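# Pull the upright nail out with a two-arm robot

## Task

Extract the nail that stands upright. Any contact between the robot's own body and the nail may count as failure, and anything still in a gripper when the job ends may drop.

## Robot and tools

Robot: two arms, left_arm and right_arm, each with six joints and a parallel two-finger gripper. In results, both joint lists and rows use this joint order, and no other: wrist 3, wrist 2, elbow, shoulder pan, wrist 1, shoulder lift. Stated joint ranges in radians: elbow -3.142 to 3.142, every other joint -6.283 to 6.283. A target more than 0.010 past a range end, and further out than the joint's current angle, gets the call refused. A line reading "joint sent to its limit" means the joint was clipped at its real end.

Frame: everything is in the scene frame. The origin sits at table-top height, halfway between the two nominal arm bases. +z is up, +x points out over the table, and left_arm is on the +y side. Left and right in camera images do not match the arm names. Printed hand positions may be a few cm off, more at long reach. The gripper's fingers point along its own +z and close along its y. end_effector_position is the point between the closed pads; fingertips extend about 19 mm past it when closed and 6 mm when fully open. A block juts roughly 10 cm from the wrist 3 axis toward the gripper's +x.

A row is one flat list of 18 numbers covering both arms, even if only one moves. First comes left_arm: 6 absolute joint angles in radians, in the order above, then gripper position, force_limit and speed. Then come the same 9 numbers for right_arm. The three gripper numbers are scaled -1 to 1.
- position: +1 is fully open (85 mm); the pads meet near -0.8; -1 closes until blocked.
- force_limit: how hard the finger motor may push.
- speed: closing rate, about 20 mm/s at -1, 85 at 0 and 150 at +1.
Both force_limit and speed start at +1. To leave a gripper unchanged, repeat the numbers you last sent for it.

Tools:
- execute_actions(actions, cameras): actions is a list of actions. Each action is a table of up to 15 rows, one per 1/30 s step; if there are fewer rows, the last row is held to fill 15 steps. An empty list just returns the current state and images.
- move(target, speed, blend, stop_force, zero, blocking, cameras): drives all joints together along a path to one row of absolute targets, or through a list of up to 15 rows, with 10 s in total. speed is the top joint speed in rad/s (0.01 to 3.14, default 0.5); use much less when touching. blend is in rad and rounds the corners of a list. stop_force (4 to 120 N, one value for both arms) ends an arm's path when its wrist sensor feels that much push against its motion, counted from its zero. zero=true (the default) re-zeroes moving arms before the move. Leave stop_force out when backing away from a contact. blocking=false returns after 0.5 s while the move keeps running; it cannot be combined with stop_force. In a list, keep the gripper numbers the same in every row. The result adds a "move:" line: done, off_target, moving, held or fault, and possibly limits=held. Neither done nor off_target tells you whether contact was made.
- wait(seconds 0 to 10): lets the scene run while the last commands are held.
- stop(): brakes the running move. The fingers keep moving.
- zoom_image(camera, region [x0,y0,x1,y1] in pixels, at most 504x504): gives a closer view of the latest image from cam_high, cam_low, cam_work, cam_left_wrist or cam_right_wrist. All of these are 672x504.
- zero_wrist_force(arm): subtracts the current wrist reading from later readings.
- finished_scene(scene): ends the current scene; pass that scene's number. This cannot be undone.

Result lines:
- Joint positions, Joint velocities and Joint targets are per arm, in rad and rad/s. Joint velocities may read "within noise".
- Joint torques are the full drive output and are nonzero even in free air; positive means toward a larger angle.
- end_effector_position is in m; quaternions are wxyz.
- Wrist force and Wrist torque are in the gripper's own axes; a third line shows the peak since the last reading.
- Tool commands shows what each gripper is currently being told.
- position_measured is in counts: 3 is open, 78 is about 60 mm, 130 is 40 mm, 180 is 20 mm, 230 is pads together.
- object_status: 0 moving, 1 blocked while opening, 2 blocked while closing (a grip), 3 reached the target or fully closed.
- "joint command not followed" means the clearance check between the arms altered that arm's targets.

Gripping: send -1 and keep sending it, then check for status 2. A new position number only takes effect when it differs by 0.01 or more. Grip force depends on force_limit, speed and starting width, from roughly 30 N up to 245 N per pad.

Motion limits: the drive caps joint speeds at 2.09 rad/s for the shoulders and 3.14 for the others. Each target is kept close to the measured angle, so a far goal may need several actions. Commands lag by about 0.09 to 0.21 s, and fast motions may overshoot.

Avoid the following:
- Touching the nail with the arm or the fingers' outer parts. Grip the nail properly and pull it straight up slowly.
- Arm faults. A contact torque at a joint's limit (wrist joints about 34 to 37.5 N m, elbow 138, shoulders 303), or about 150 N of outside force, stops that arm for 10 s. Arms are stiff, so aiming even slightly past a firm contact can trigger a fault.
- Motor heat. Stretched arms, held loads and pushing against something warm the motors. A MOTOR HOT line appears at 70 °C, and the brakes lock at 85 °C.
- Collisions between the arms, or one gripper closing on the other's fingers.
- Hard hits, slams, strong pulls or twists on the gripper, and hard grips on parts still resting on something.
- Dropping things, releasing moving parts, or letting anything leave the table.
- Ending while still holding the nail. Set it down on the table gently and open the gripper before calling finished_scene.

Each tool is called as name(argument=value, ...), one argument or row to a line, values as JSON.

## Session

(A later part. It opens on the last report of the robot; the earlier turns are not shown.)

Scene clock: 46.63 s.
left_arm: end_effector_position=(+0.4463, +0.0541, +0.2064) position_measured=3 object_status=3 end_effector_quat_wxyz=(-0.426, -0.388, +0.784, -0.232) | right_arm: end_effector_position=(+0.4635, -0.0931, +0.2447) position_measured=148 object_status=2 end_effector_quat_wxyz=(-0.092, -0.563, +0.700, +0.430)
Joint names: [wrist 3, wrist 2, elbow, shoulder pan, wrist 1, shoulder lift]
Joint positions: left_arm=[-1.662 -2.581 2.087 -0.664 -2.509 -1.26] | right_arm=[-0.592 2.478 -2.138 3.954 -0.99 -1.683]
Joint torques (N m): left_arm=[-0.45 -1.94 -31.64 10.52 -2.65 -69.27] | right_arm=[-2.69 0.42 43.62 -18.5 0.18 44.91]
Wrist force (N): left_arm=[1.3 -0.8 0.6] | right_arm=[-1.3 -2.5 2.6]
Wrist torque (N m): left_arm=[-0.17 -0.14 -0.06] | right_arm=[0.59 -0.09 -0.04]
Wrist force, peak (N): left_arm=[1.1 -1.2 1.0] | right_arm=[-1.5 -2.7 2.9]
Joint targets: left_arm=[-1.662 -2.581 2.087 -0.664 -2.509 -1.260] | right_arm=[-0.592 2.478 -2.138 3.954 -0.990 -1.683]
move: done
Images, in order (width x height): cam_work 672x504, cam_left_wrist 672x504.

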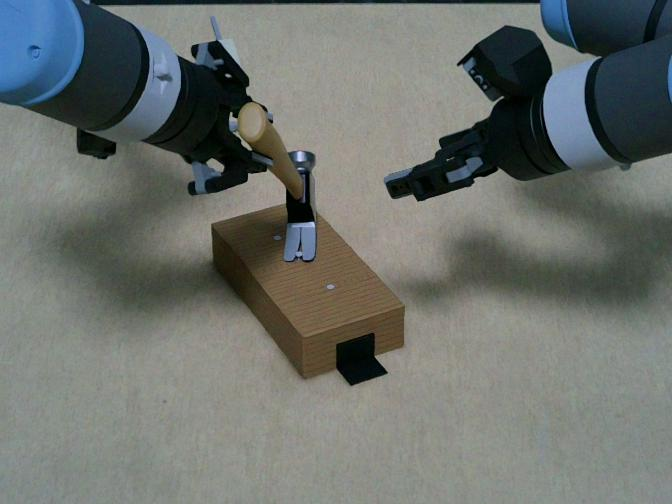

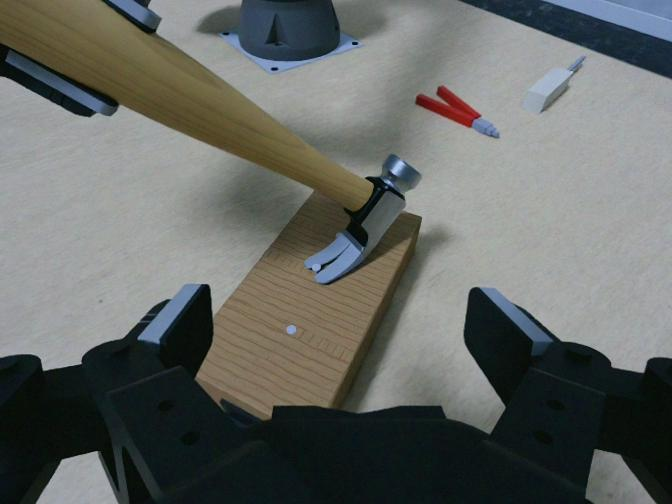

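move(
  target=[-1.662,-2.5806,2.0869,-0.6641,-2.5094,-1.2595,1,1,1,-0.6170,2.4764,-2.1145,3.9373,-1.0193,-1.6979,-1,0.7,-1],
  speed=0.015,
  stop_force=10,
  cameras=["cam_work","cam_left_wrist"],
)

zoom_image(
  camera="cam_left_wrist",
  region=[270, 210, 370, 290],
)

zoom_image(
  camera="cam_work",
  region=[250, 200, 350, 280],
)

Scene clock: 50.33 s.
left_arm: end_effector_position=(+0.4463, +0.0541, +0.2064) position_measured=3 object_status=3 end_effector_quat_wxyz=(-0.426, -0.388, +0.784, -0.232) | right_arm: end_effector_position=(+0.4772, -0.0937, +0.2448) position_measured=148 object_status=2 end_effector_quat_wxyz=(-0.092, -0.562, +0.700, +0.430)
Joint names: [wrist 3, wrist 2, elbow, shoulder pan, wrist 1, shoulder lift]
Joint positions: left_arm=[-1.662 -2.581 2.087 -0.664 -2.509 -1.26] | right_arm=[-0.617 2.476 -2.115 3.938 -1.019 -1.698]
Joint torques (N m): left_arm=[0.12 -2.02 -28.65 7.78 -2.62 -65.99] | right_arm=[2.33 1.94 41.57 10.94 12.71 78.94]
Wrist force (N): left_arm=[0.9 -0.9 0.7] | right_arm=[2.9 -3.9 16.8]
Wrist torque (N m): left_arm=[-0.17 -0.09 -0.05] | right_arm=[0.05 0.08 0.17]
Wrist force, peak (N): left_arm=[1.2 -1.1 0.8] | right_arm=[4.4 -4.7 19.5]
Joint targets: left_arm=[-1.662 -2.581 2.087 -0.664 -2.509 -1.260] | right_arm=[-0.617 2.476 -2.115 3.938 -1.019 -1.698]
move: contact (right_arm)
Images, in order (width x height): cam_work 672x504, cam_left_wrist 672x504.

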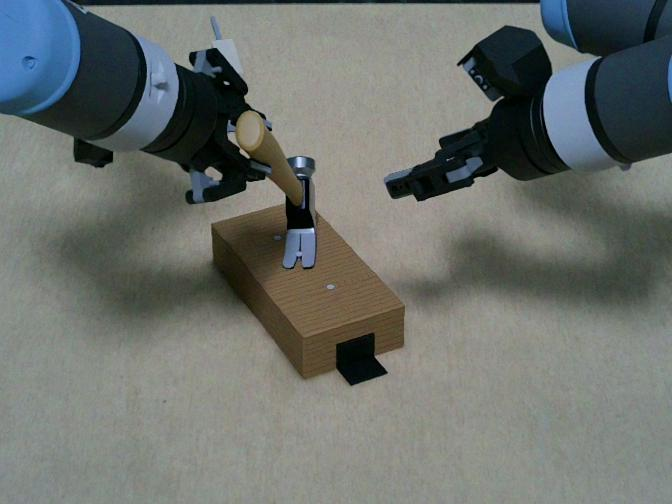

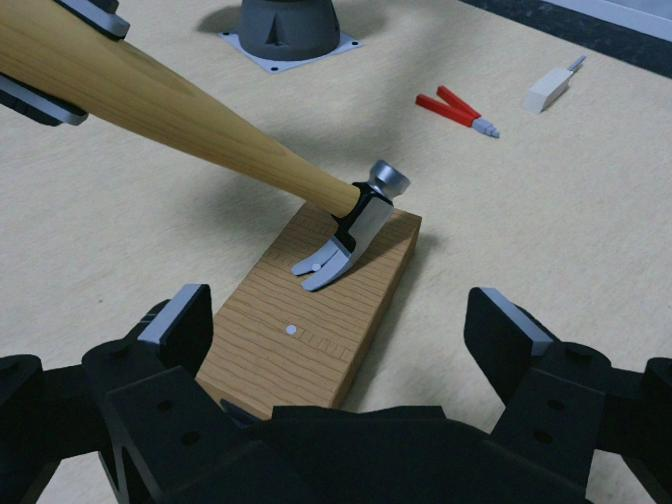

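Scaled by 5.040 from the camera's 672x504 image, which has a finer 960x720 frame.

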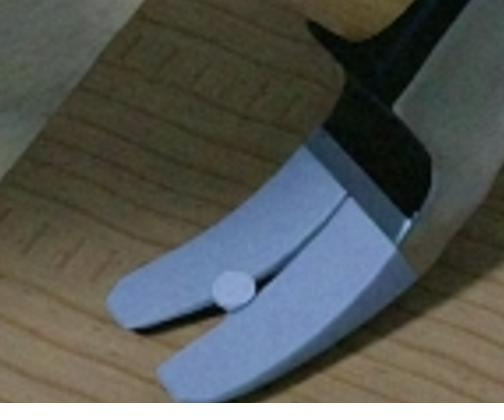

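Scaled by 5.040 from the camera's 672x504 image, which has a finer 960x720 frame.

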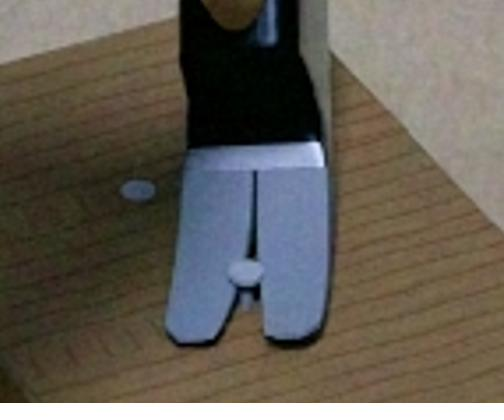

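move(
  target=[-1.662,-2.5806,2.0869,-0.6641,-2.5094,-1.2595,1,1,1,-0.5624,2.4290,-2.1484,3.9671,-0.9441,-1.6506,-1,0.7,-1],
  speed=0.05,
  stop_force=50,
  cameras=["cam_left_wrist"],
)

zoom_image(
  camera="cam_left_wrist",
  region=[270, 190, 390, 290],
)

Scene clock: 55.23 s.
left_arm: end_effector_position=(+0.4463, +0.0541, +0.2064) position_measured=3 object_status=3 end_effector_quat_wxyz=(-0.426, -0.388, +0.784, -0.232) | right_arm: end_effector_position=(+0.4637, -0.0937, +0.2530) position_measured=148 object_status=2 end_effector_quat_wxyz=(-0.068, -0.576, +0.704, +0.411)
Joint names: [wrist 3, wrist 2, elbow, shoulder pan, wrist 1, shoulder lift]
Joint positions: left_arm=[-1.662 -2.581 2.087 -0.664 -2.509 -1.26] | right_arm=[-0.562 2.429 -2.148 3.967 -0.944 -1.651]
Joint torques (N m): left_arm=[0.32 -1.98 -28.08 9.44 -3.16 -68.51] | right_arm=[2.96 2.08 49.46 11.06 14.45 81.69]
Wrist force (N): left_arm=[1.0 -0.8 0.6] | right_arm=[7.0 -7.5 27.0]
Wrist torque (N m): left_arm=[-0.16 -0.09 -0.06] | right_arm=[0.32 0.08 0.12]
Wrist force, peak (N): left_arm=[1.3 -0.9 0.8] | right_arm=[9.5 -9.5 33.7]
Joint targets: left_arm=[-1.662 -2.581 2.087 -0.664 -2.509 -1.260] | right_arm=[-0.562 2.429 -2.148 3.967 -0.944 -1.651]
move: done
Images, in order (width x height): cam_left_wrist 672x504.

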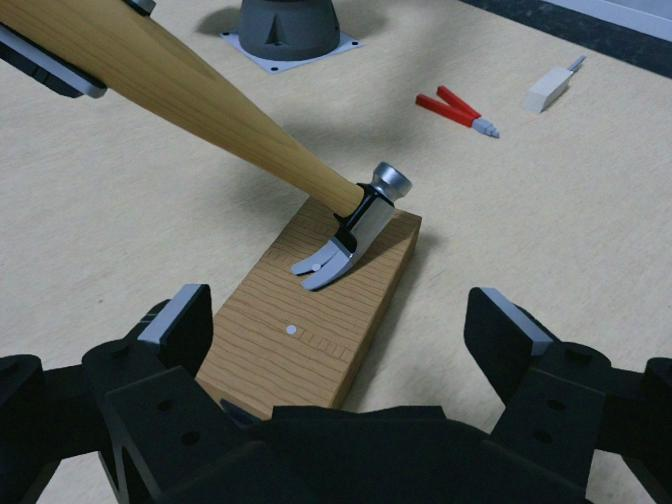

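Scaled by 4.200 from the camera's 672x504 image, which has a finer 960x720 frame.

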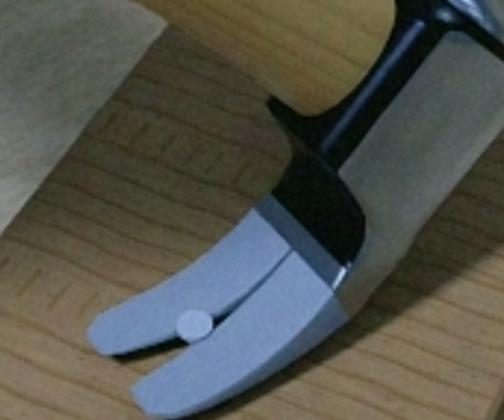

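move(
  target=[-1.662,-2.5806,2.0869,-0.6641,-2.5094,-1.2595,1,1,1,-0.5141,2.3763,-2.1814,4.0004,-0.8756,-1.6036,-1,0.7,-1],
  speed=0.06,
  stop_force=50,
  cameras=["cam_left_wrist"],
)

zoom_image(
  camera="cam_left_wrist",
  region=[270, 190, 390, 290],
)

Scene clock: 57.40 s.
left_arm: end_effector_position=(+0.4463, +0.0541, +0.2064) position_measured=3 object_status=3 end_effector_quat_wxyz=(-0.426, -0.388, +0.784, -0.232) | right_arm: end_effector_position=(+0.4498, -0.0938, +0.2600) position_measured=148 object_status=2 end_effector_quat_wxyz=(-0.043, -0.590, +0.705, +0.390)
Joint names: [wrist 3, wrist 2, elbow, shoulder pan, wrist 1, shoulder lift]
Joint positions: left_arm=[-1.662 -2.581 2.087 -0.664 -2.509 -1.26] | right_arm=[-0.514 2.376 -2.181 4 -0.876 -1.604]
Joint torques (N m): left_arm=[0.28 -2.09 -29.09 8.74 -3.27 -69.28] | right_arm=[3.11 2.78 52.59 11.72 15.91 82.33]
Wrist force (N): left_arm=[0.9 -0.7 0.5] | right_arm=[8.3 -9.5 30.7]
Wrist torque (N m): left_arm=[-0.14 -0.08 -0.05] | right_arm=[0.42 0.08 0.12]
Wrist force, peak (N): left_arm=[1.3 -1.1 0.9] | right_arm=[8.9 -9.7 32.3]
Joint targets: left_arm=[-1.662 -2.581 2.087 -0.664 -2.509 -1.260] | right_arm=[-0.514 2.376 -2.181 4.000 -0.876 -1.604]
move: done
Images, in order (width x height): cam_left_wrist 672x504.

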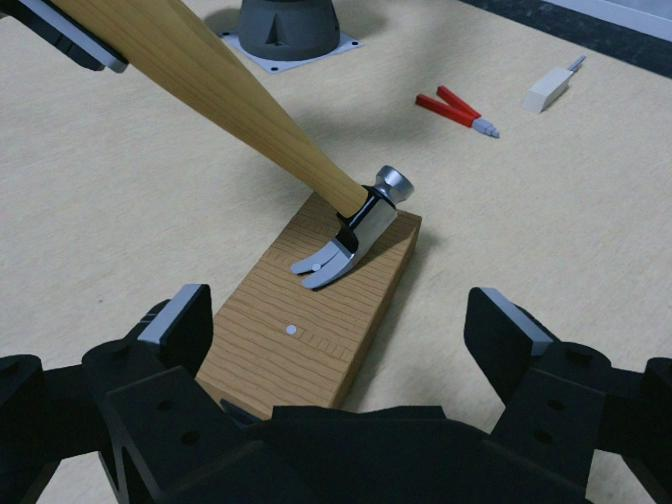

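Scaled by 4.200 from the camera's 672x504 image, which has a finer 960x720 frame.

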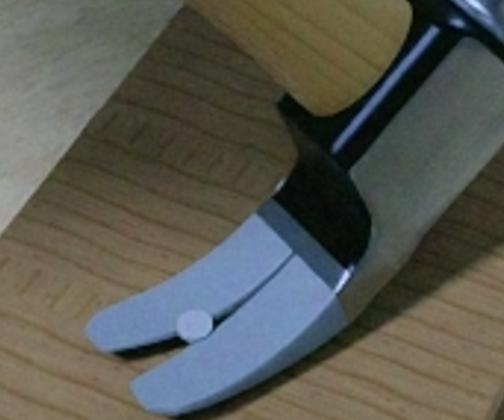

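move(
  target=[-1.662,-2.5806,2.0869,-0.6641,-2.5094,-1.2595,1,1,1,-0.4365,2.2742,-2.2387,4.0686,-0.7694,-1.5221,-1,0.7,-1],
  speed=0.07,
  stop_force=50,
  cameras=["cam_left_wrist"],
)

zoom_image(
  camera="cam_left_wrist",
  region=[270, 190, 390, 290],
)

Scene clock: 60.03 s.
left_arm: end_effector_position=(+0.4463, +0.0541, +0.2064) position_measured=3 object_status=3 end_effector_quat_wxyz=(-0.426, -0.388, +0.784, -0.232) | right_arm: end_effector_position=(+0.4244, -0.0937, +0.2697) position_measured=150 object_status=2 end_effector_quat_wxyz=(+0.000, -0.613, +0.707, +0.354)
Joint names: [wrist 3, wrist 2, elbow, shoulder pan, wrist 1, shoulder lift]
Joint positions: left_arm=[-1.662 -2.581 2.087 -0.664 -2.509 -1.26] | right_arm=[-0.436 2.274 -2.239 4.069 -0.769 -1.522]
Joint torques (N m): left_arm=[0.51 -1.96 -29.25 9.49 -3.39 -66.72] | right_arm=[2.81 3.62 42.79 18.94 11.25 76.58]
Wrist force (N): left_arm=[1.1 -0.9 0.7] | right_arm=[-7.7 -23.2 28.2]
Wrist torque (N m): left_arm=[-0.16 -0.12 -0.06] | right_arm=[0.73 -0.01 0.32]
Wrist force, peak (N): left_arm=[1.5 -0.7 0.8] | right_arm=[-7.7 -23.2 28.2]
Joint targets: left_arm=[-1.662 -2.581 2.087 -0.664 -2.509 -1.260] | right_arm=[-0.436 2.274 -2.239 4.069 -0.769 -1.522]
move: done
Images, in order (width x height): cam_left_wrist 672x504.

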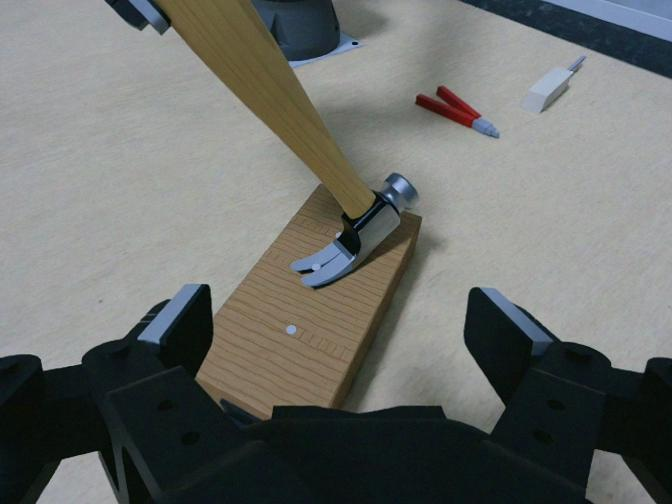

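Scaled by 4.200 from the camera's 672x504 image, which has a finer 960x720 frame.

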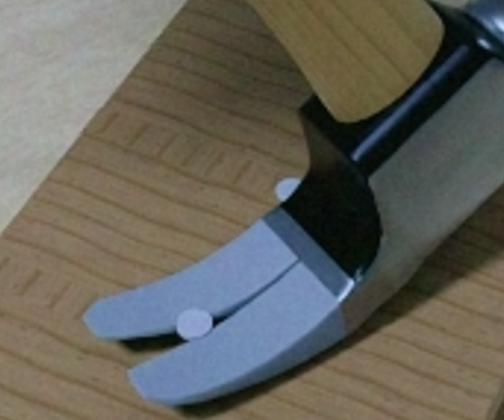

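move(
  target=[-1.662,-2.5806,2.0869,-0.6641,-2.5094,-1.2595,1,1,1,-0.3836,2.1917,-2.2784,4.1276,-0.7057,-1.4631,-1,0.7,-1],
  speed=0.07,
  stop_force=60,
  cameras=["cam_left_wrist"],
)

zoom_image(
  camera="cam_left_wrist",
  region=[270, 190, 390, 290],
)

Scene clock: 63.63 s.
left_arm: end_effector_position=(+0.4463, +0.0541, +0.2064) position_measured=3 object_status=3 end_effector_quat_wxyz=(-0.426, -0.388, +0.784, -0.232) | right_arm: end_effector_position=(+0.4051, -0.0930, +0.2757) position_measured=150 object_status=2 end_effector_quat_wxyz=(+0.031, -0.628, +0.706, +0.327)
Joint names: [wrist 3, wrist 2, elbow, shoulder pan, wrist 1, shoulder lift]
Joint positions: left_arm=[-1.662 -2.581 2.087 -0.664 -2.509 -1.26] | right_arm=[-0.384 2.192 -2.278 4.128 -0.706 -1.463]
Joint torques (N m): left_arm=[-0.19 -1.9 -30.12 11.88 -3.63 -68.18] | right_arm=[2.95 7.58 49.12 26.05 11.92 83.61]
Wrist force (N): left_arm=[1.1 -1.0 0.8] | right_arm=[-3.7 -40.7 40.9]
Wrist torque (N m): left_arm=[-0.19 -0.12 -0.06] | right_arm=[0.88 0.02 0.13]
Wrist force, peak (N): left_arm=[1.4 -0.9 0.9] | right_arm=[-1.4 -42.4 47.0]
Joint targets: left_arm=[-1.662 -2.581 2.087 -0.664 -2.509 -1.260] | right_arm=[-0.384 2.192 -2.278 4.128 -0.706 -1.463]
move: done
Images, in order (width x height): cam_left_wrist 672x504.

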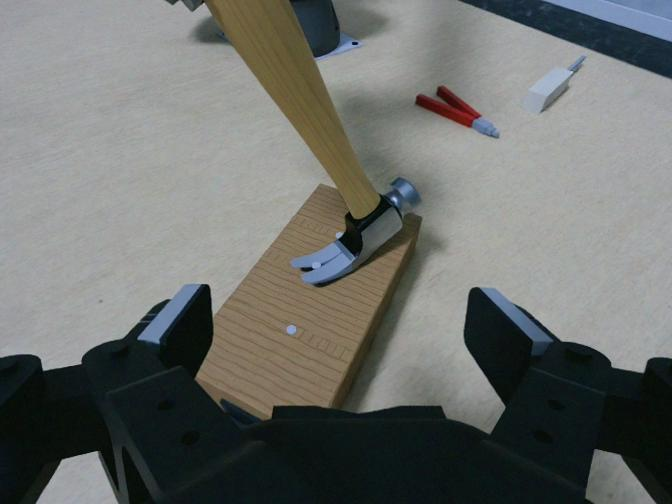

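Scaled by 4.200 from the camera's 672x504 image, which has a finer 960x720 frame.

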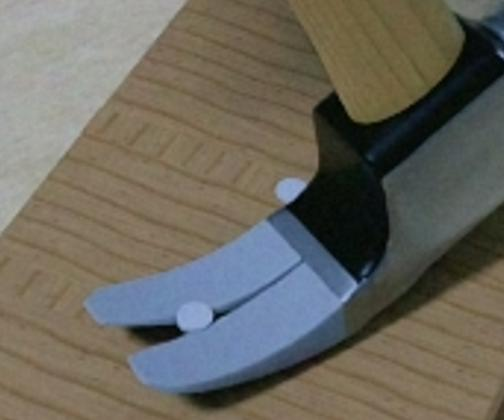

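move(
  target=[-1.662,-2.5806,2.0869,-0.6641,-2.5094,-1.2595,1,1,1,-0.3338,2.1020,-2.3185,4.1949,-0.6481,-1.4079,-1,0.7,-1],
  speed=0.07,
  stop_force=60,
  cameras=["cam_left_wrist"],
)

zoom_image(
  camera="cam_left_wrist",
  region=[270, 190, 390, 290],
)

Scene clock: 66.30 s.
left_arm: end_effector_position=(+0.4463, +0.0541, +0.2064) position_measured=3 object_status=3 end_effector_quat_wxyz=(-0.426, -0.388, +0.784, -0.232) | right_arm: end_effector_position=(+0.3853, -0.0918, +0.2785) position_measured=150 object_status=2 end_effector_quat_wxyz=(+0.061, -0.641, +0.704, +0.299)
Joint names: [wrist 3, wrist 2, elbow, shoulder pan, wrist 1, shoulder lift]
Joint positions: left_arm=[-1.662 -2.581 2.087 -0.664 -2.509 -1.26] | right_arm=[-0.334 2.102 -2.319 4.195 -0.648 -1.408]
Joint torques (N m): left_arm=[-0.21 -2.03 -30.52 10.28 -3.57 -64.85] | right_arm=[2.42 6.4 28.02 34.63 5.67 56.72]
Wrist force (N): left_arm=[1.2 -1.1 0.7] | right_arm=[-15.4 -37.6 5.9]
Wrist torque (N m): left_arm=[-0.20 -0.14 -0.06] | right_arm=[1.12 -0.16 0.43]
Wrist force, peak (N): left_arm=[1.2 -1.2 0.7] | right_arm=[-3.9 -41.1 40.8]
Joint targets: left_arm=[-1.662 -2.581 2.087 -0.664 -2.509 -1.260] | right_arm=[-0.334 2.102 -2.318 4.195 -0.648 -1.408]
move: done
Images, in order (width x height): cam_left_wrist 672x504.

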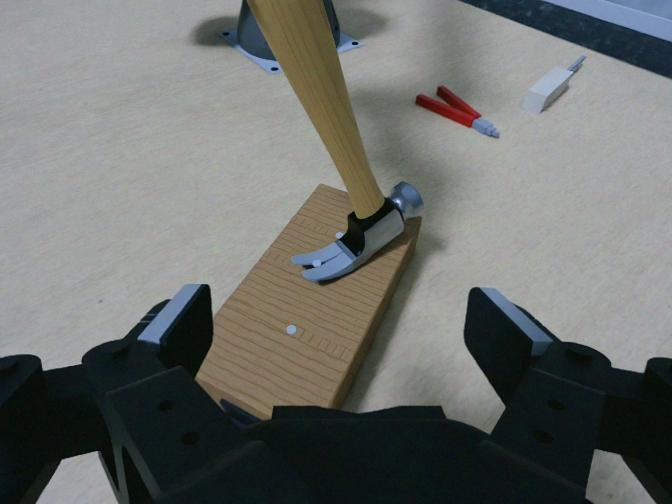

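Scaled by 4.200 from the camera's 672x504 image, which has a finer 960x720 frame.

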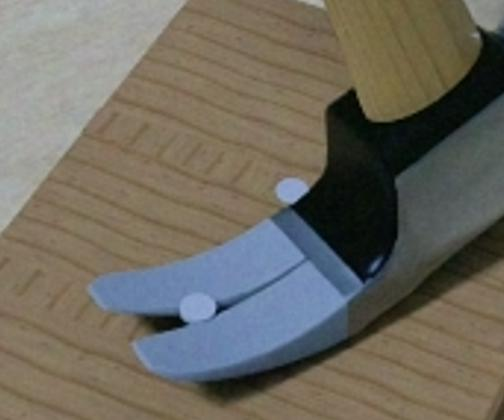

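move(
  target=[-1.662,-2.5806,2.0869,-0.6641,-2.5094,-1.2595,1,1,1,-0.2852,2.0022,-2.3577,4.2707,-0.6050,-1.3488,-1,0.7,-1],
  speed=0.07,
  stop_force=60,
  cameras=["cam_left_wrist"],
)

zoom_image(
  camera="cam_left_wrist",
  region=[270, 190, 390, 290],
)

Scene clock: 69.10 s.
left_arm: end_effector_position=(+0.4463, +0.0541, +0.2064) position_measured=3 object_status=3 end_effector_quat_wxyz=(-0.426, -0.388, +0.784, -0.232) | right_arm: end_effector_position=(+0.3652, -0.0918, +0.2817) position_measured=150 object_status=2 end_effector_quat_wxyz=(-0.092, +0.654, -0.701, -0.271)
Joint names: [wrist 3, wrist 2, elbow, shoulder pan, wrist 1, shoulder lift]
Joint positions: left_arm=[-1.662 -2.581 2.087 -0.664 -2.509 -1.26] | right_arm=[-0.285 2.002 -2.358 4.271 -0.605 -1.349]
Joint torques (N m): left_arm=[0.29 -1.93 -30.42 8.11 -3.69 -62.92] | right_arm=[2.39 8.31 51.37 34.09 15.01 68.33]
Wrist force (N): left_arm=[1.2 -0.9 0.8] | right_arm=[0.3 -42.9 32.9]
Wrist torque (N m): left_arm=[-0.17 -0.13 -0.06] | right_arm=[1.17 0.10 0.49]
Wrist force, peak (N): left_arm=[1.3 -1.0 0.8] | right_arm=[0.4 -43.1 33.0]
Joint targets: left_arm=[-1.662 -2.581 2.087 -0.664 -2.509 -1.260] | right_arm=[-0.285 2.002 -2.358 4.271 -0.605 -1.349]
move: done
Images, in order (width x height): cam_left_wrist 672x504.

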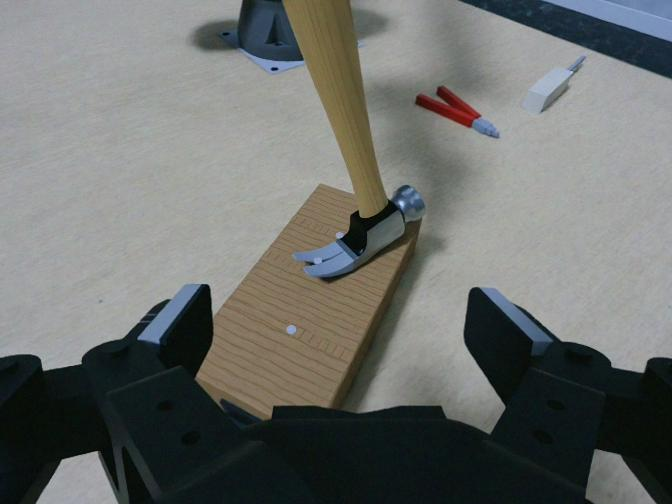

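Scaled by 4.200 from the camera's 672x504 image, which has a finer 960x720 frame.

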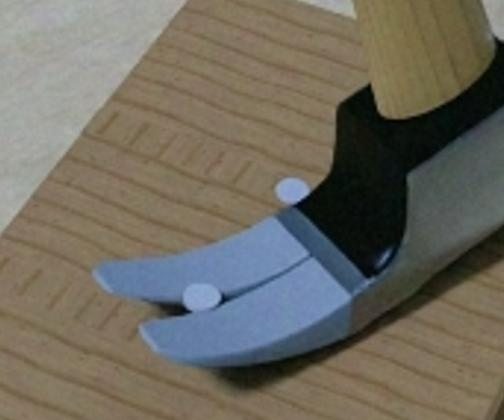

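move(
  target=[-1.662,-2.5806,2.0869,-0.6641,-2.5094,-1.2595,1,1,1,-0.2372,1.8937,-2.3978,4.3564,-0.5696,-1.2922,-1,0.7,-1],
  speed=0.07,
  stop_force=60,
  cameras=["cam_left_wrist"],
)

zoom_image(
  camera="cam_left_wrist",
  region=[270, 190, 390, 290],
)

Scene clock: 71.83 s.
left_arm: end_effector_position=(+0.4463, +0.0541, +0.2064) position_measured=3 object_status=3 end_effector_quat_wxyz=(-0.426, -0.388, +0.784, -0.232) | right_arm: end_effector_position=(+0.3449, -0.0920, +0.2821) position_measured=150 object_status=2 end_effector_quat_wxyz=(-0.122, +0.665, -0.696, -0.242)
Joint names: [wrist 3, wrist 2, elbow, shoulder pan, wrist 1, shoulder lift]
Joint positions: left_arm=[-1.662 -2.581 2.087 -0.664 -2.509 -1.26] | right_arm=[-0.237 1.894 -2.398 4.356 -0.57 -1.292]
Joint torques (N m): left_arm=[0.72 -2.18 -30.17 10.22 -4.39 -62.96] | right_arm=[2.94 4.86 35.13 33.83 9.71 42.01]
Wrist force (N): left_arm=[1.1 -0.9 0.7] | right_arm=[-5.1 -27.1 4.6]
Wrist torque (N m): left_arm=[-0.17 -0.11 -0.06] | right_arm=[1.20 -0.04 0.36]
Wrist force, peak (N): left_arm=[1.4 -1.0 0.8] | right_arm=[0.7 -43.5 34.2]
Joint targets: left_arm=[-1.662 -2.581 2.087 -0.664 -2.509 -1.260] | right_arm=[-0.237 1.894 -2.398 4.356 -0.570 -1.292]
move: done
Images, in order (width x height): cam_left_wrist 672x504.

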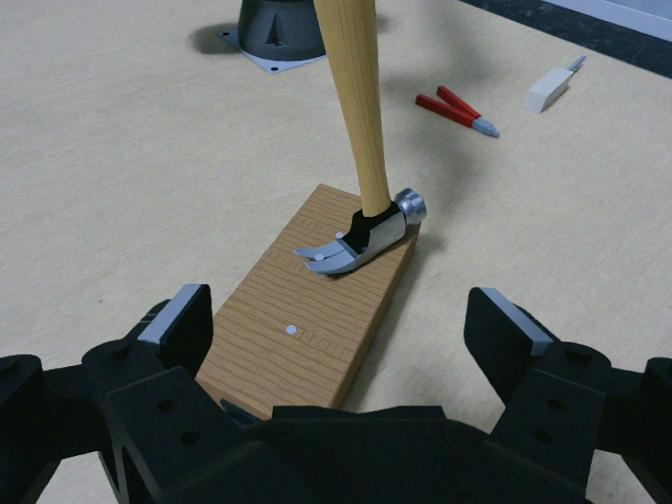

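Scaled by 4.200 from the camera's 672x504 image, which has a finer 960x720 frame.

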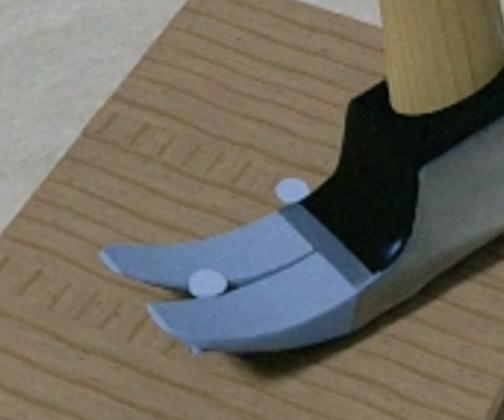

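move(
  target=[
    [-1.662,-2.5806,2.0869,-0.6641,-2.5094,-1.2595,1,1,1,-0.1878,1.7750,-2.4357,4.4527,-0.5490,-1.2349,-1,0.7,-1],
    [-1.662,-2.5806,2.0869,-0.6641,-2.5094,-1.2595,1,1,1,-0.1357,1.6488,-2.4723,4.5591,-0.5401,-1.1817,-1,0.7,-1],
  ],
  speed=0.08,
  blend=0.02,
  stop_force=60,
  cameras=["cam_left_wrist","cam_work"],
)

zoom_image(
  camera="cam_left_wrist",
  region=[270, 190, 390, 290],
)

Scene clock: 76.60 s.
left_arm: end_effector_position=(+0.4463, +0.0541, +0.2064) position_measured=3 object_status=3 end_effector_quat_wxyz=(-0.426, -0.388, +0.784, -0.232) | right_arm: end_effector_position=(+0.3044, -0.0924, +0.2809) position_measured=150 object_status=2 end_effector_quat_wxyz=(-0.183, +0.683, -0.683, -0.183)
Joint names: [wrist 3, wrist 2, elbow, shoulder pan, wrist 1, shoulder lift]
Joint positions: left_arm=[-1.662 -2.581 2.087 -0.664 -2.509 -1.26] | right_arm=[-0.136 1.649 -2.472 4.559 -0.54 -1.182]
Joint torques (N m): left_arm=[0.5 -1.96 -30.06 11.37 -4.05 -62.86] | right_arm=[3.09 -2.25 20.41 22.06 3.47 12.63]
Wrist force (N): left_arm=[1.1 -1.2 0.7] | right_arm=[-13.1 -0.1 -24.8]
Wrist torque (N m): left_arm=[-0.21 -0.13 -0.06] | right_arm=[0.52 -0.22 0.00]
Wrist force, peak (N): left_arm=[1.4 -1.1 0.8] | right_arm=[-14.4 0.1 -26.1]
Joint targets: left_arm=[-1.662 -2.581 2.087 -0.664 -2.509 -1.260] | right_arm=[-0.136 1.649 -2.472 4.559 -0.540 -1.182]
move: done
Images, in order (width x height): cam_work 672x504, cam_left_wrist 672x504.

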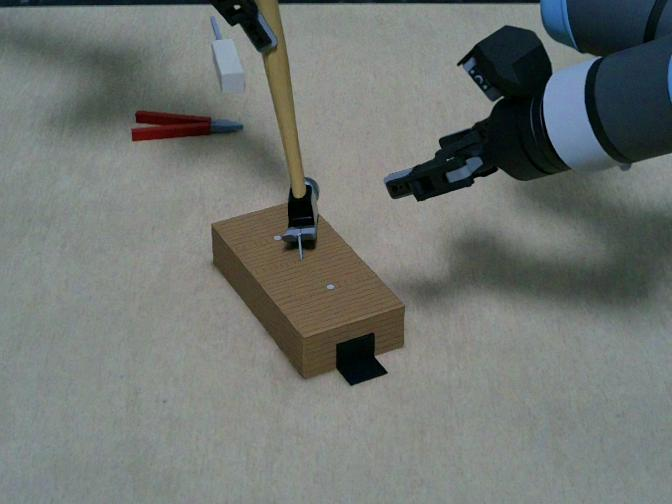

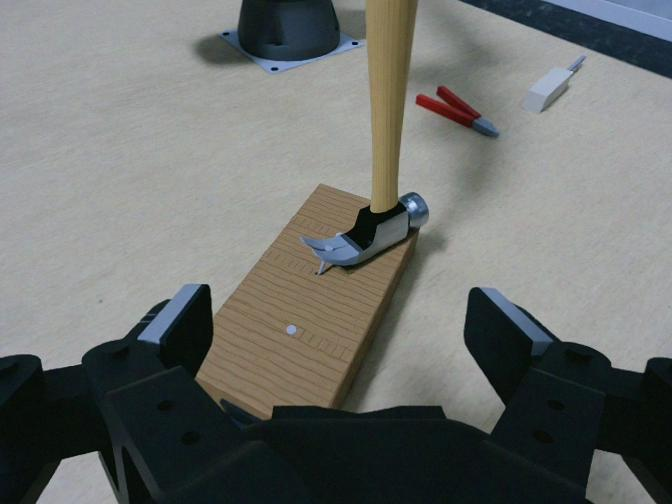

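Scaled by 4.200 from the camera's 672x504 image, which has a finer 960x720 frame.

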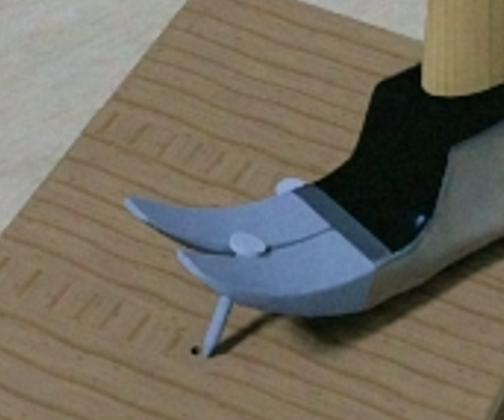

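move(
  target=[
    [-1.662,-2.5806,2.0869,-0.6641,-2.5094,-1.2595,1,1,1,-0.1357,1.6488,-2.3893,4.5591,-0.6870,-1.1178,-1,0.7,-1],
    [-1.662,-2.5806,2.0869,-0.6641,-2.5094,-1.2595,1,1,1,-0.6488,1.9064,-2.4399,3.9963,-0.8624,-1.0003,-1,0.7,-1],
    [-1.662,-2.5806,2.0869,-0.6641,-2.5094,-1.2595,1,1,1,-0.9827,2.2754,-2.1741,3.6544,-1.1807,-1.5342,-1,0.7,-1],
  ],
  speed=[0.06, 0.2, 0.2],
  blend=0.03,
)

Scene clock: 86.60 s.
left_arm: end_effector_position=(+0.4463, +0.0541, +0.2064) position_measured=3 object_status=3 end_effector_quat_wxyz=(-0.426, -0.388, +0.784, -0.232) | right_arm: end_effector_position=(+0.5414, -0.3003, +0.2522) position_measured=150 object_status=2 end_effector_quat_wxyz=(+0.000, -0.613, +0.707, +0.353)
Joint names: [wrist 3, wrist 2, elbow, shoulder pan, wrist 1, shoulder lift]
Joint positions: left_arm=[-1.662 -2.581 2.087 -0.664 -2.509 -1.26] | right_arm=[-0.983 2.275 -2.174 3.654 -1.181 -1.534]
Joint torques (N m): left_arm=[0.2 -2.45 -29.61 11.63 -5.25 -63.28] | right_arm=[-2.8 8.04 47.49 -17.21 -0.77 33.49]
Wrist force (N): left_arm=[0.9 -1.0 0.7] | right_arm=[-1.3 -1.2 3.1]
Wrist torque (N m): left_arm=[-0.18 -0.09 -0.06] | right_arm=[0.50 0.01 0.01]
Wrist force, peak (N): left_arm=[1.3 -1.2 0.8] | right_arm=[-13.5 -0.5 -24.7]
Joint targets: left_arm=[-1.662 -2.581 2.087 -0.664 -2.509 -1.260] | right_arm=[-0.983 2.275 -2.174 3.654 -1.181 -1.534]
move: done

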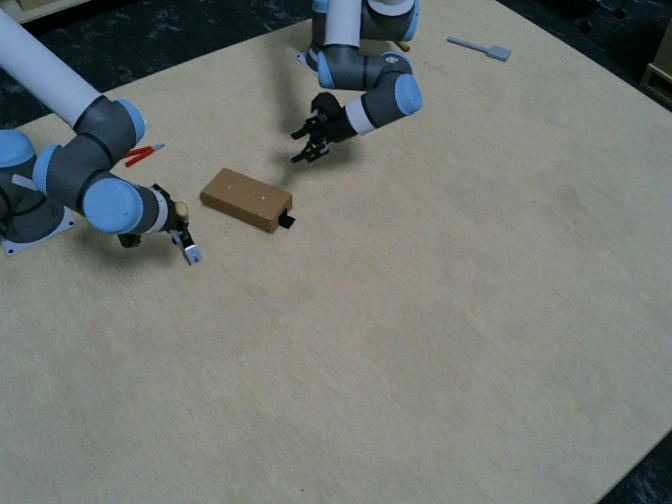

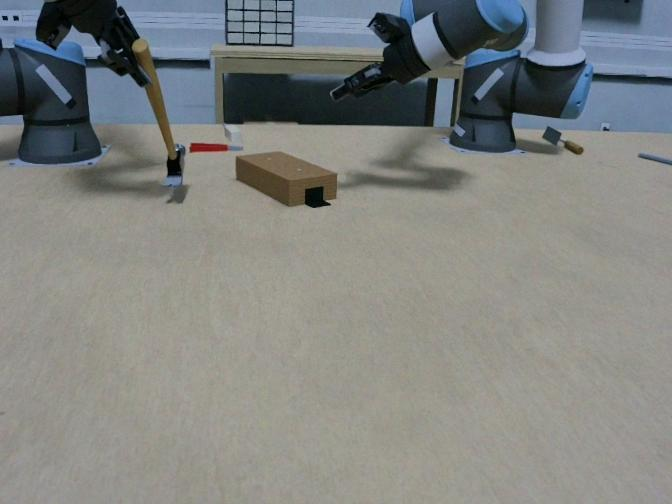

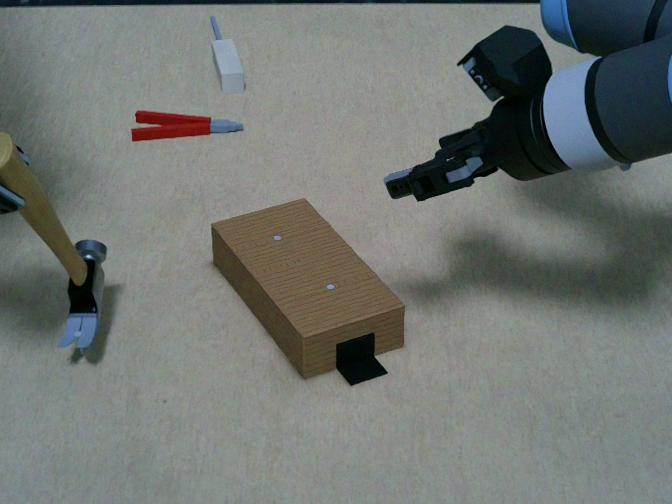

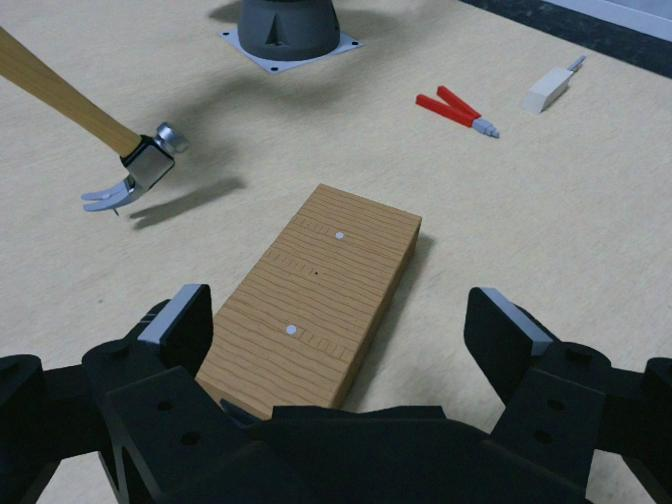

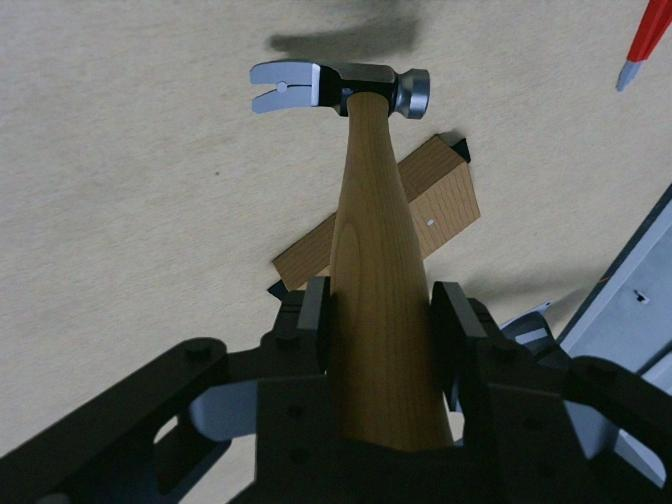

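move(
  target=[
    [-1.662,-2.5806,2.0869,-0.6641,-2.5094,-1.2595,1,1,1,-0.9827,2.2754,-2.1868,3.6544,-1.1552,-1.5470,-1,0.7,-1],
    [-1.662,-2.5806,2.0869,-0.6641,-2.5094,-1.2595,1,1,1,-1.2826,2.4142,-1.8310,3.5331,-1.7702,-1.9729,-1,0.7,-1],
  ],
  speed=[0.03, 0.15],
  stop_force=15,
)

zoom_image(
  camera="cam_work",
  region=[0, 250, 200, 450],
)

Scene clock: 92.97 s.
left_arm: end_effector_position=(+0.4463, +0.0541, +0.2064) position_measured=3 object_status=3 end_effector_quat_wxyz=(-0.426, -0.388, +0.784, -0.232) | right_arm: end_effector_position=(+0.6393, -0.3002, +0.1792) position_measured=150 object_status=2 end_effector_quat_wxyz=(-0.183, -0.501, +0.683, +0.500)
Joint names: [wrist 3, wrist 2, elbow, shoulder pan, wrist 1, shoulder lift]
Joint positions: left_arm=[-1.662 -2.581 2.087 -0.664 -2.509 -1.26] | right_arm=[-1.283 2.414 -1.831 3.533 -1.77 -1.973]
Joint torques (N m): left_arm=[-0.27 -2.49 -30.8 9.59 -5.37 -59.94] | right_arm=[-2.56 6.94 40.99 -17.01 -3.14 67.12]
Wrist force (N): left_arm=[1.0 -0.8 0.8] | right_arm=[-2.5 -2.3 2.8]
Wrist torque (N m): left_arm=[-0.16 -0.09 -0.06] | right_arm=[0.85 -0.01 -0.04]
Wrist force, peak (N): left_arm=[1.4 -0.9 0.9] | right_arm=[-3.1 -2.6 2.4]
Joint targets: left_arm=[-1.662 -2.581 2.087 -0.664 -2.509 -1.260] | right_arm=[-1.283 2.414 -1.831 3.533 -1.770 -1.973]
move: done

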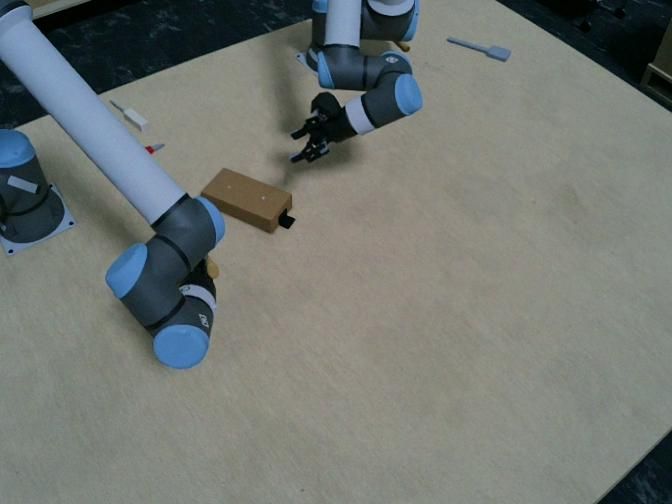

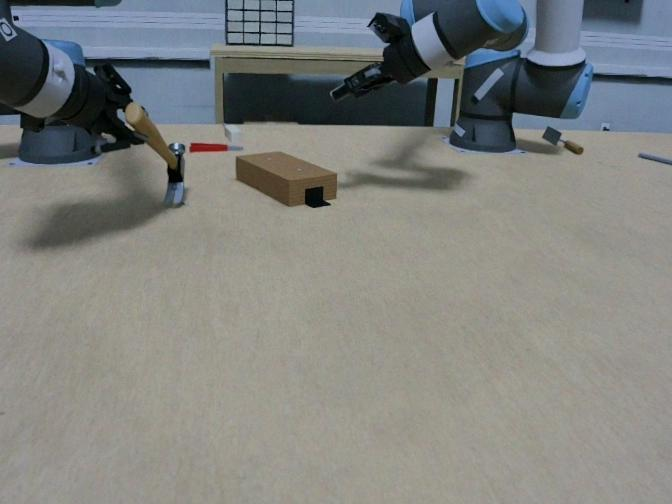

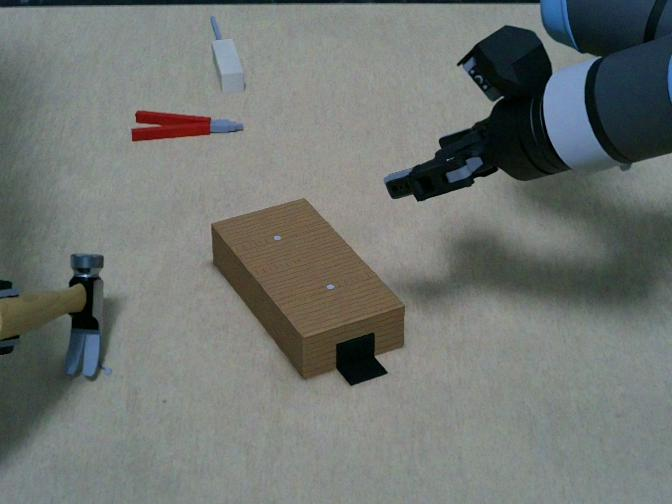

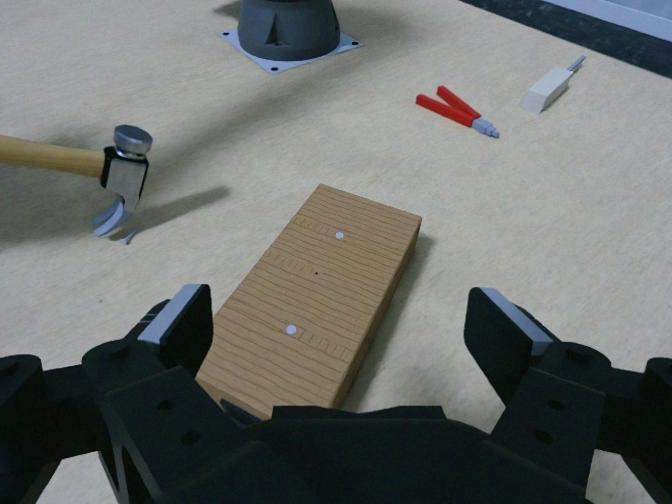

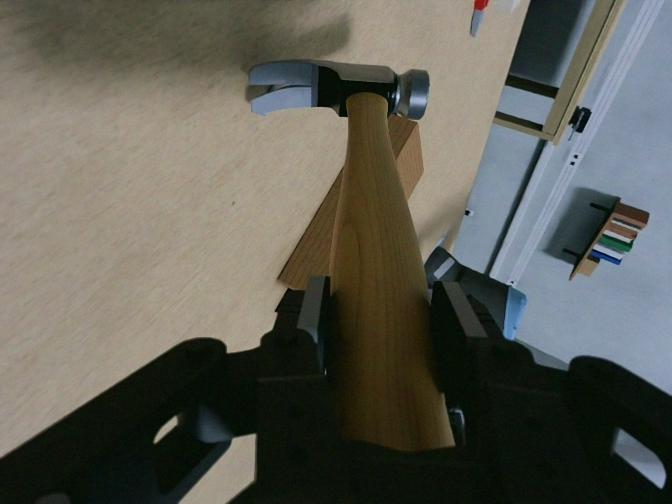

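Scaled by 2.520 from the camera's 672x504 image, which has a finer 960x720 frame.

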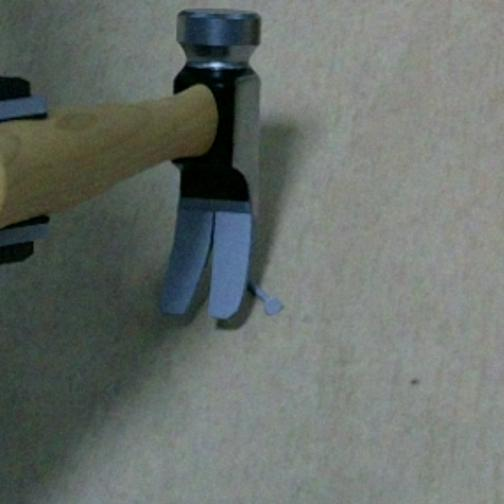

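move(
  target=[
    [-1.662,-2.5806,2.0869,-0.6641,-2.5094,-1.2595,1,1,1,-1.2826,2.4142,-1.7630,3.5331,-1.9216,-1.8895,-1,0.7,-1],
    [-1.662,-2.5806,2.0869,-0.6641,-2.5094,-1.2595,1,1,1,-1.0466,1.571,-2.1709,3.6654,-1.1595,-1.3820,-1,0.7,-1],
  ],
  speed=[0.1, 0.4],
)

zoom_image(
  camera="cam_work",
  region=[0, 250, 200, 450],
)

Scene clock: 98.87 s.
left_arm: end_effector_position=(+0.4463, +0.0541, +0.2064) position_measured=3 object_status=3 end_effector_quat_wxyz=(-0.426, -0.388, +0.784, -0.232) | right_arm: end_effector_position=(+0.6205, -0.4601, +0.2701) position_measured=150 object_status=2 end_effector_quat_wxyz=(+0.000, +0.706, -0.708, +0.000)
Joint names: [wrist 3, wrist 2, elbow, shoulder pan, wrist 1, shoulder lift]
Joint positions: left_arm=[-1.662 -2.581 2.087 -0.664 -2.509 -1.26] | right_arm=[-1.047 1.571 -2.171 3.665 -1.16 -1.382]
Joint torques (N m): left_arm=[-0.52 -2.06 -31.85 9.16 -5.54 -63.14] | right_arm=[3.04 -2.92 39 19.89 10.74 48.1]
Wrist force (N): left_arm=[1.0 -1.0 0.6] | right_arm=[-1.5 0.0 4.6]
Wrist torque (N m): left_arm=[-0.18 -0.11 -0.06] | right_arm=[0.05 -0.36 0.12]
Wrist force, peak (N): left_arm=[1.4 -1.1 0.8] | right_arm=[-4.9 -2.8 1.7]
Joint targets: left_arm=[-1.662 -2.581 2.087 -0.664 -2.509 -1.260] | right_arm=[-1.047 1.571 -2.171 3.665 -1.159 -1.382]
move: done

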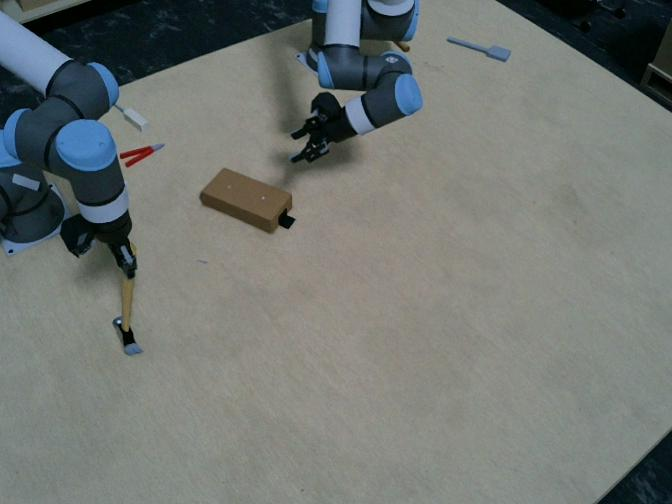

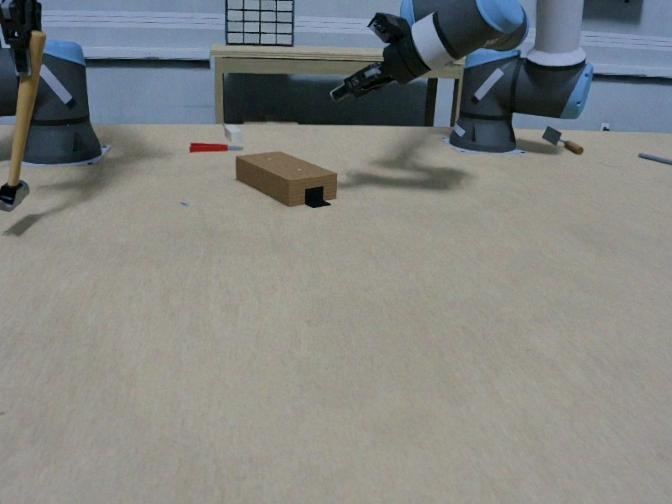

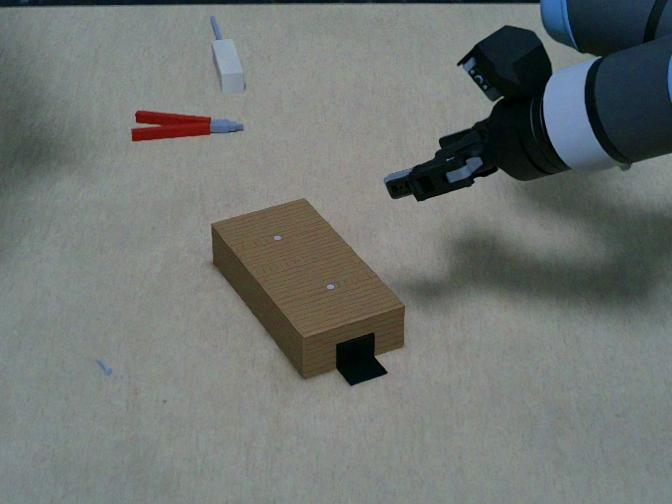

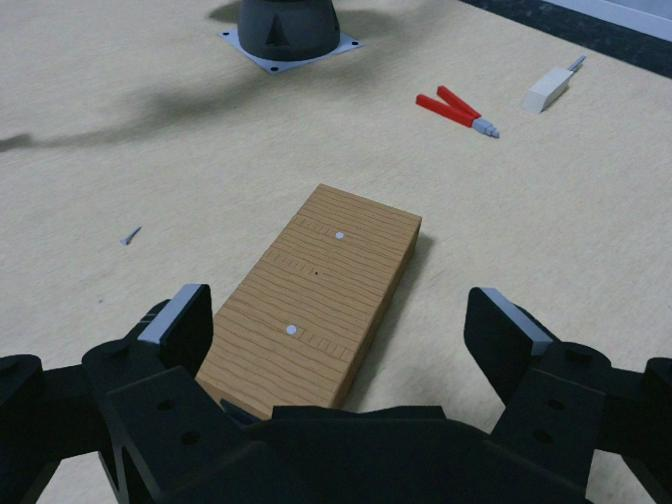

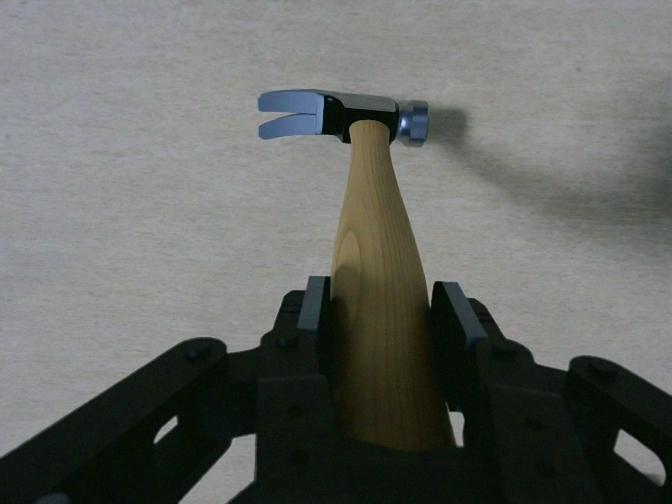

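Scaled by 2.520 from the camera's 672x504 image, which has a finer 960x720 frame.

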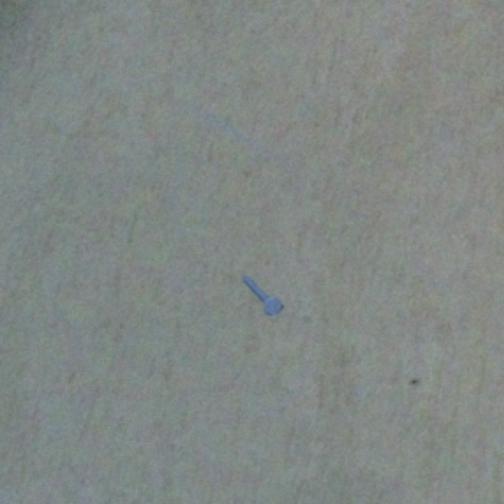

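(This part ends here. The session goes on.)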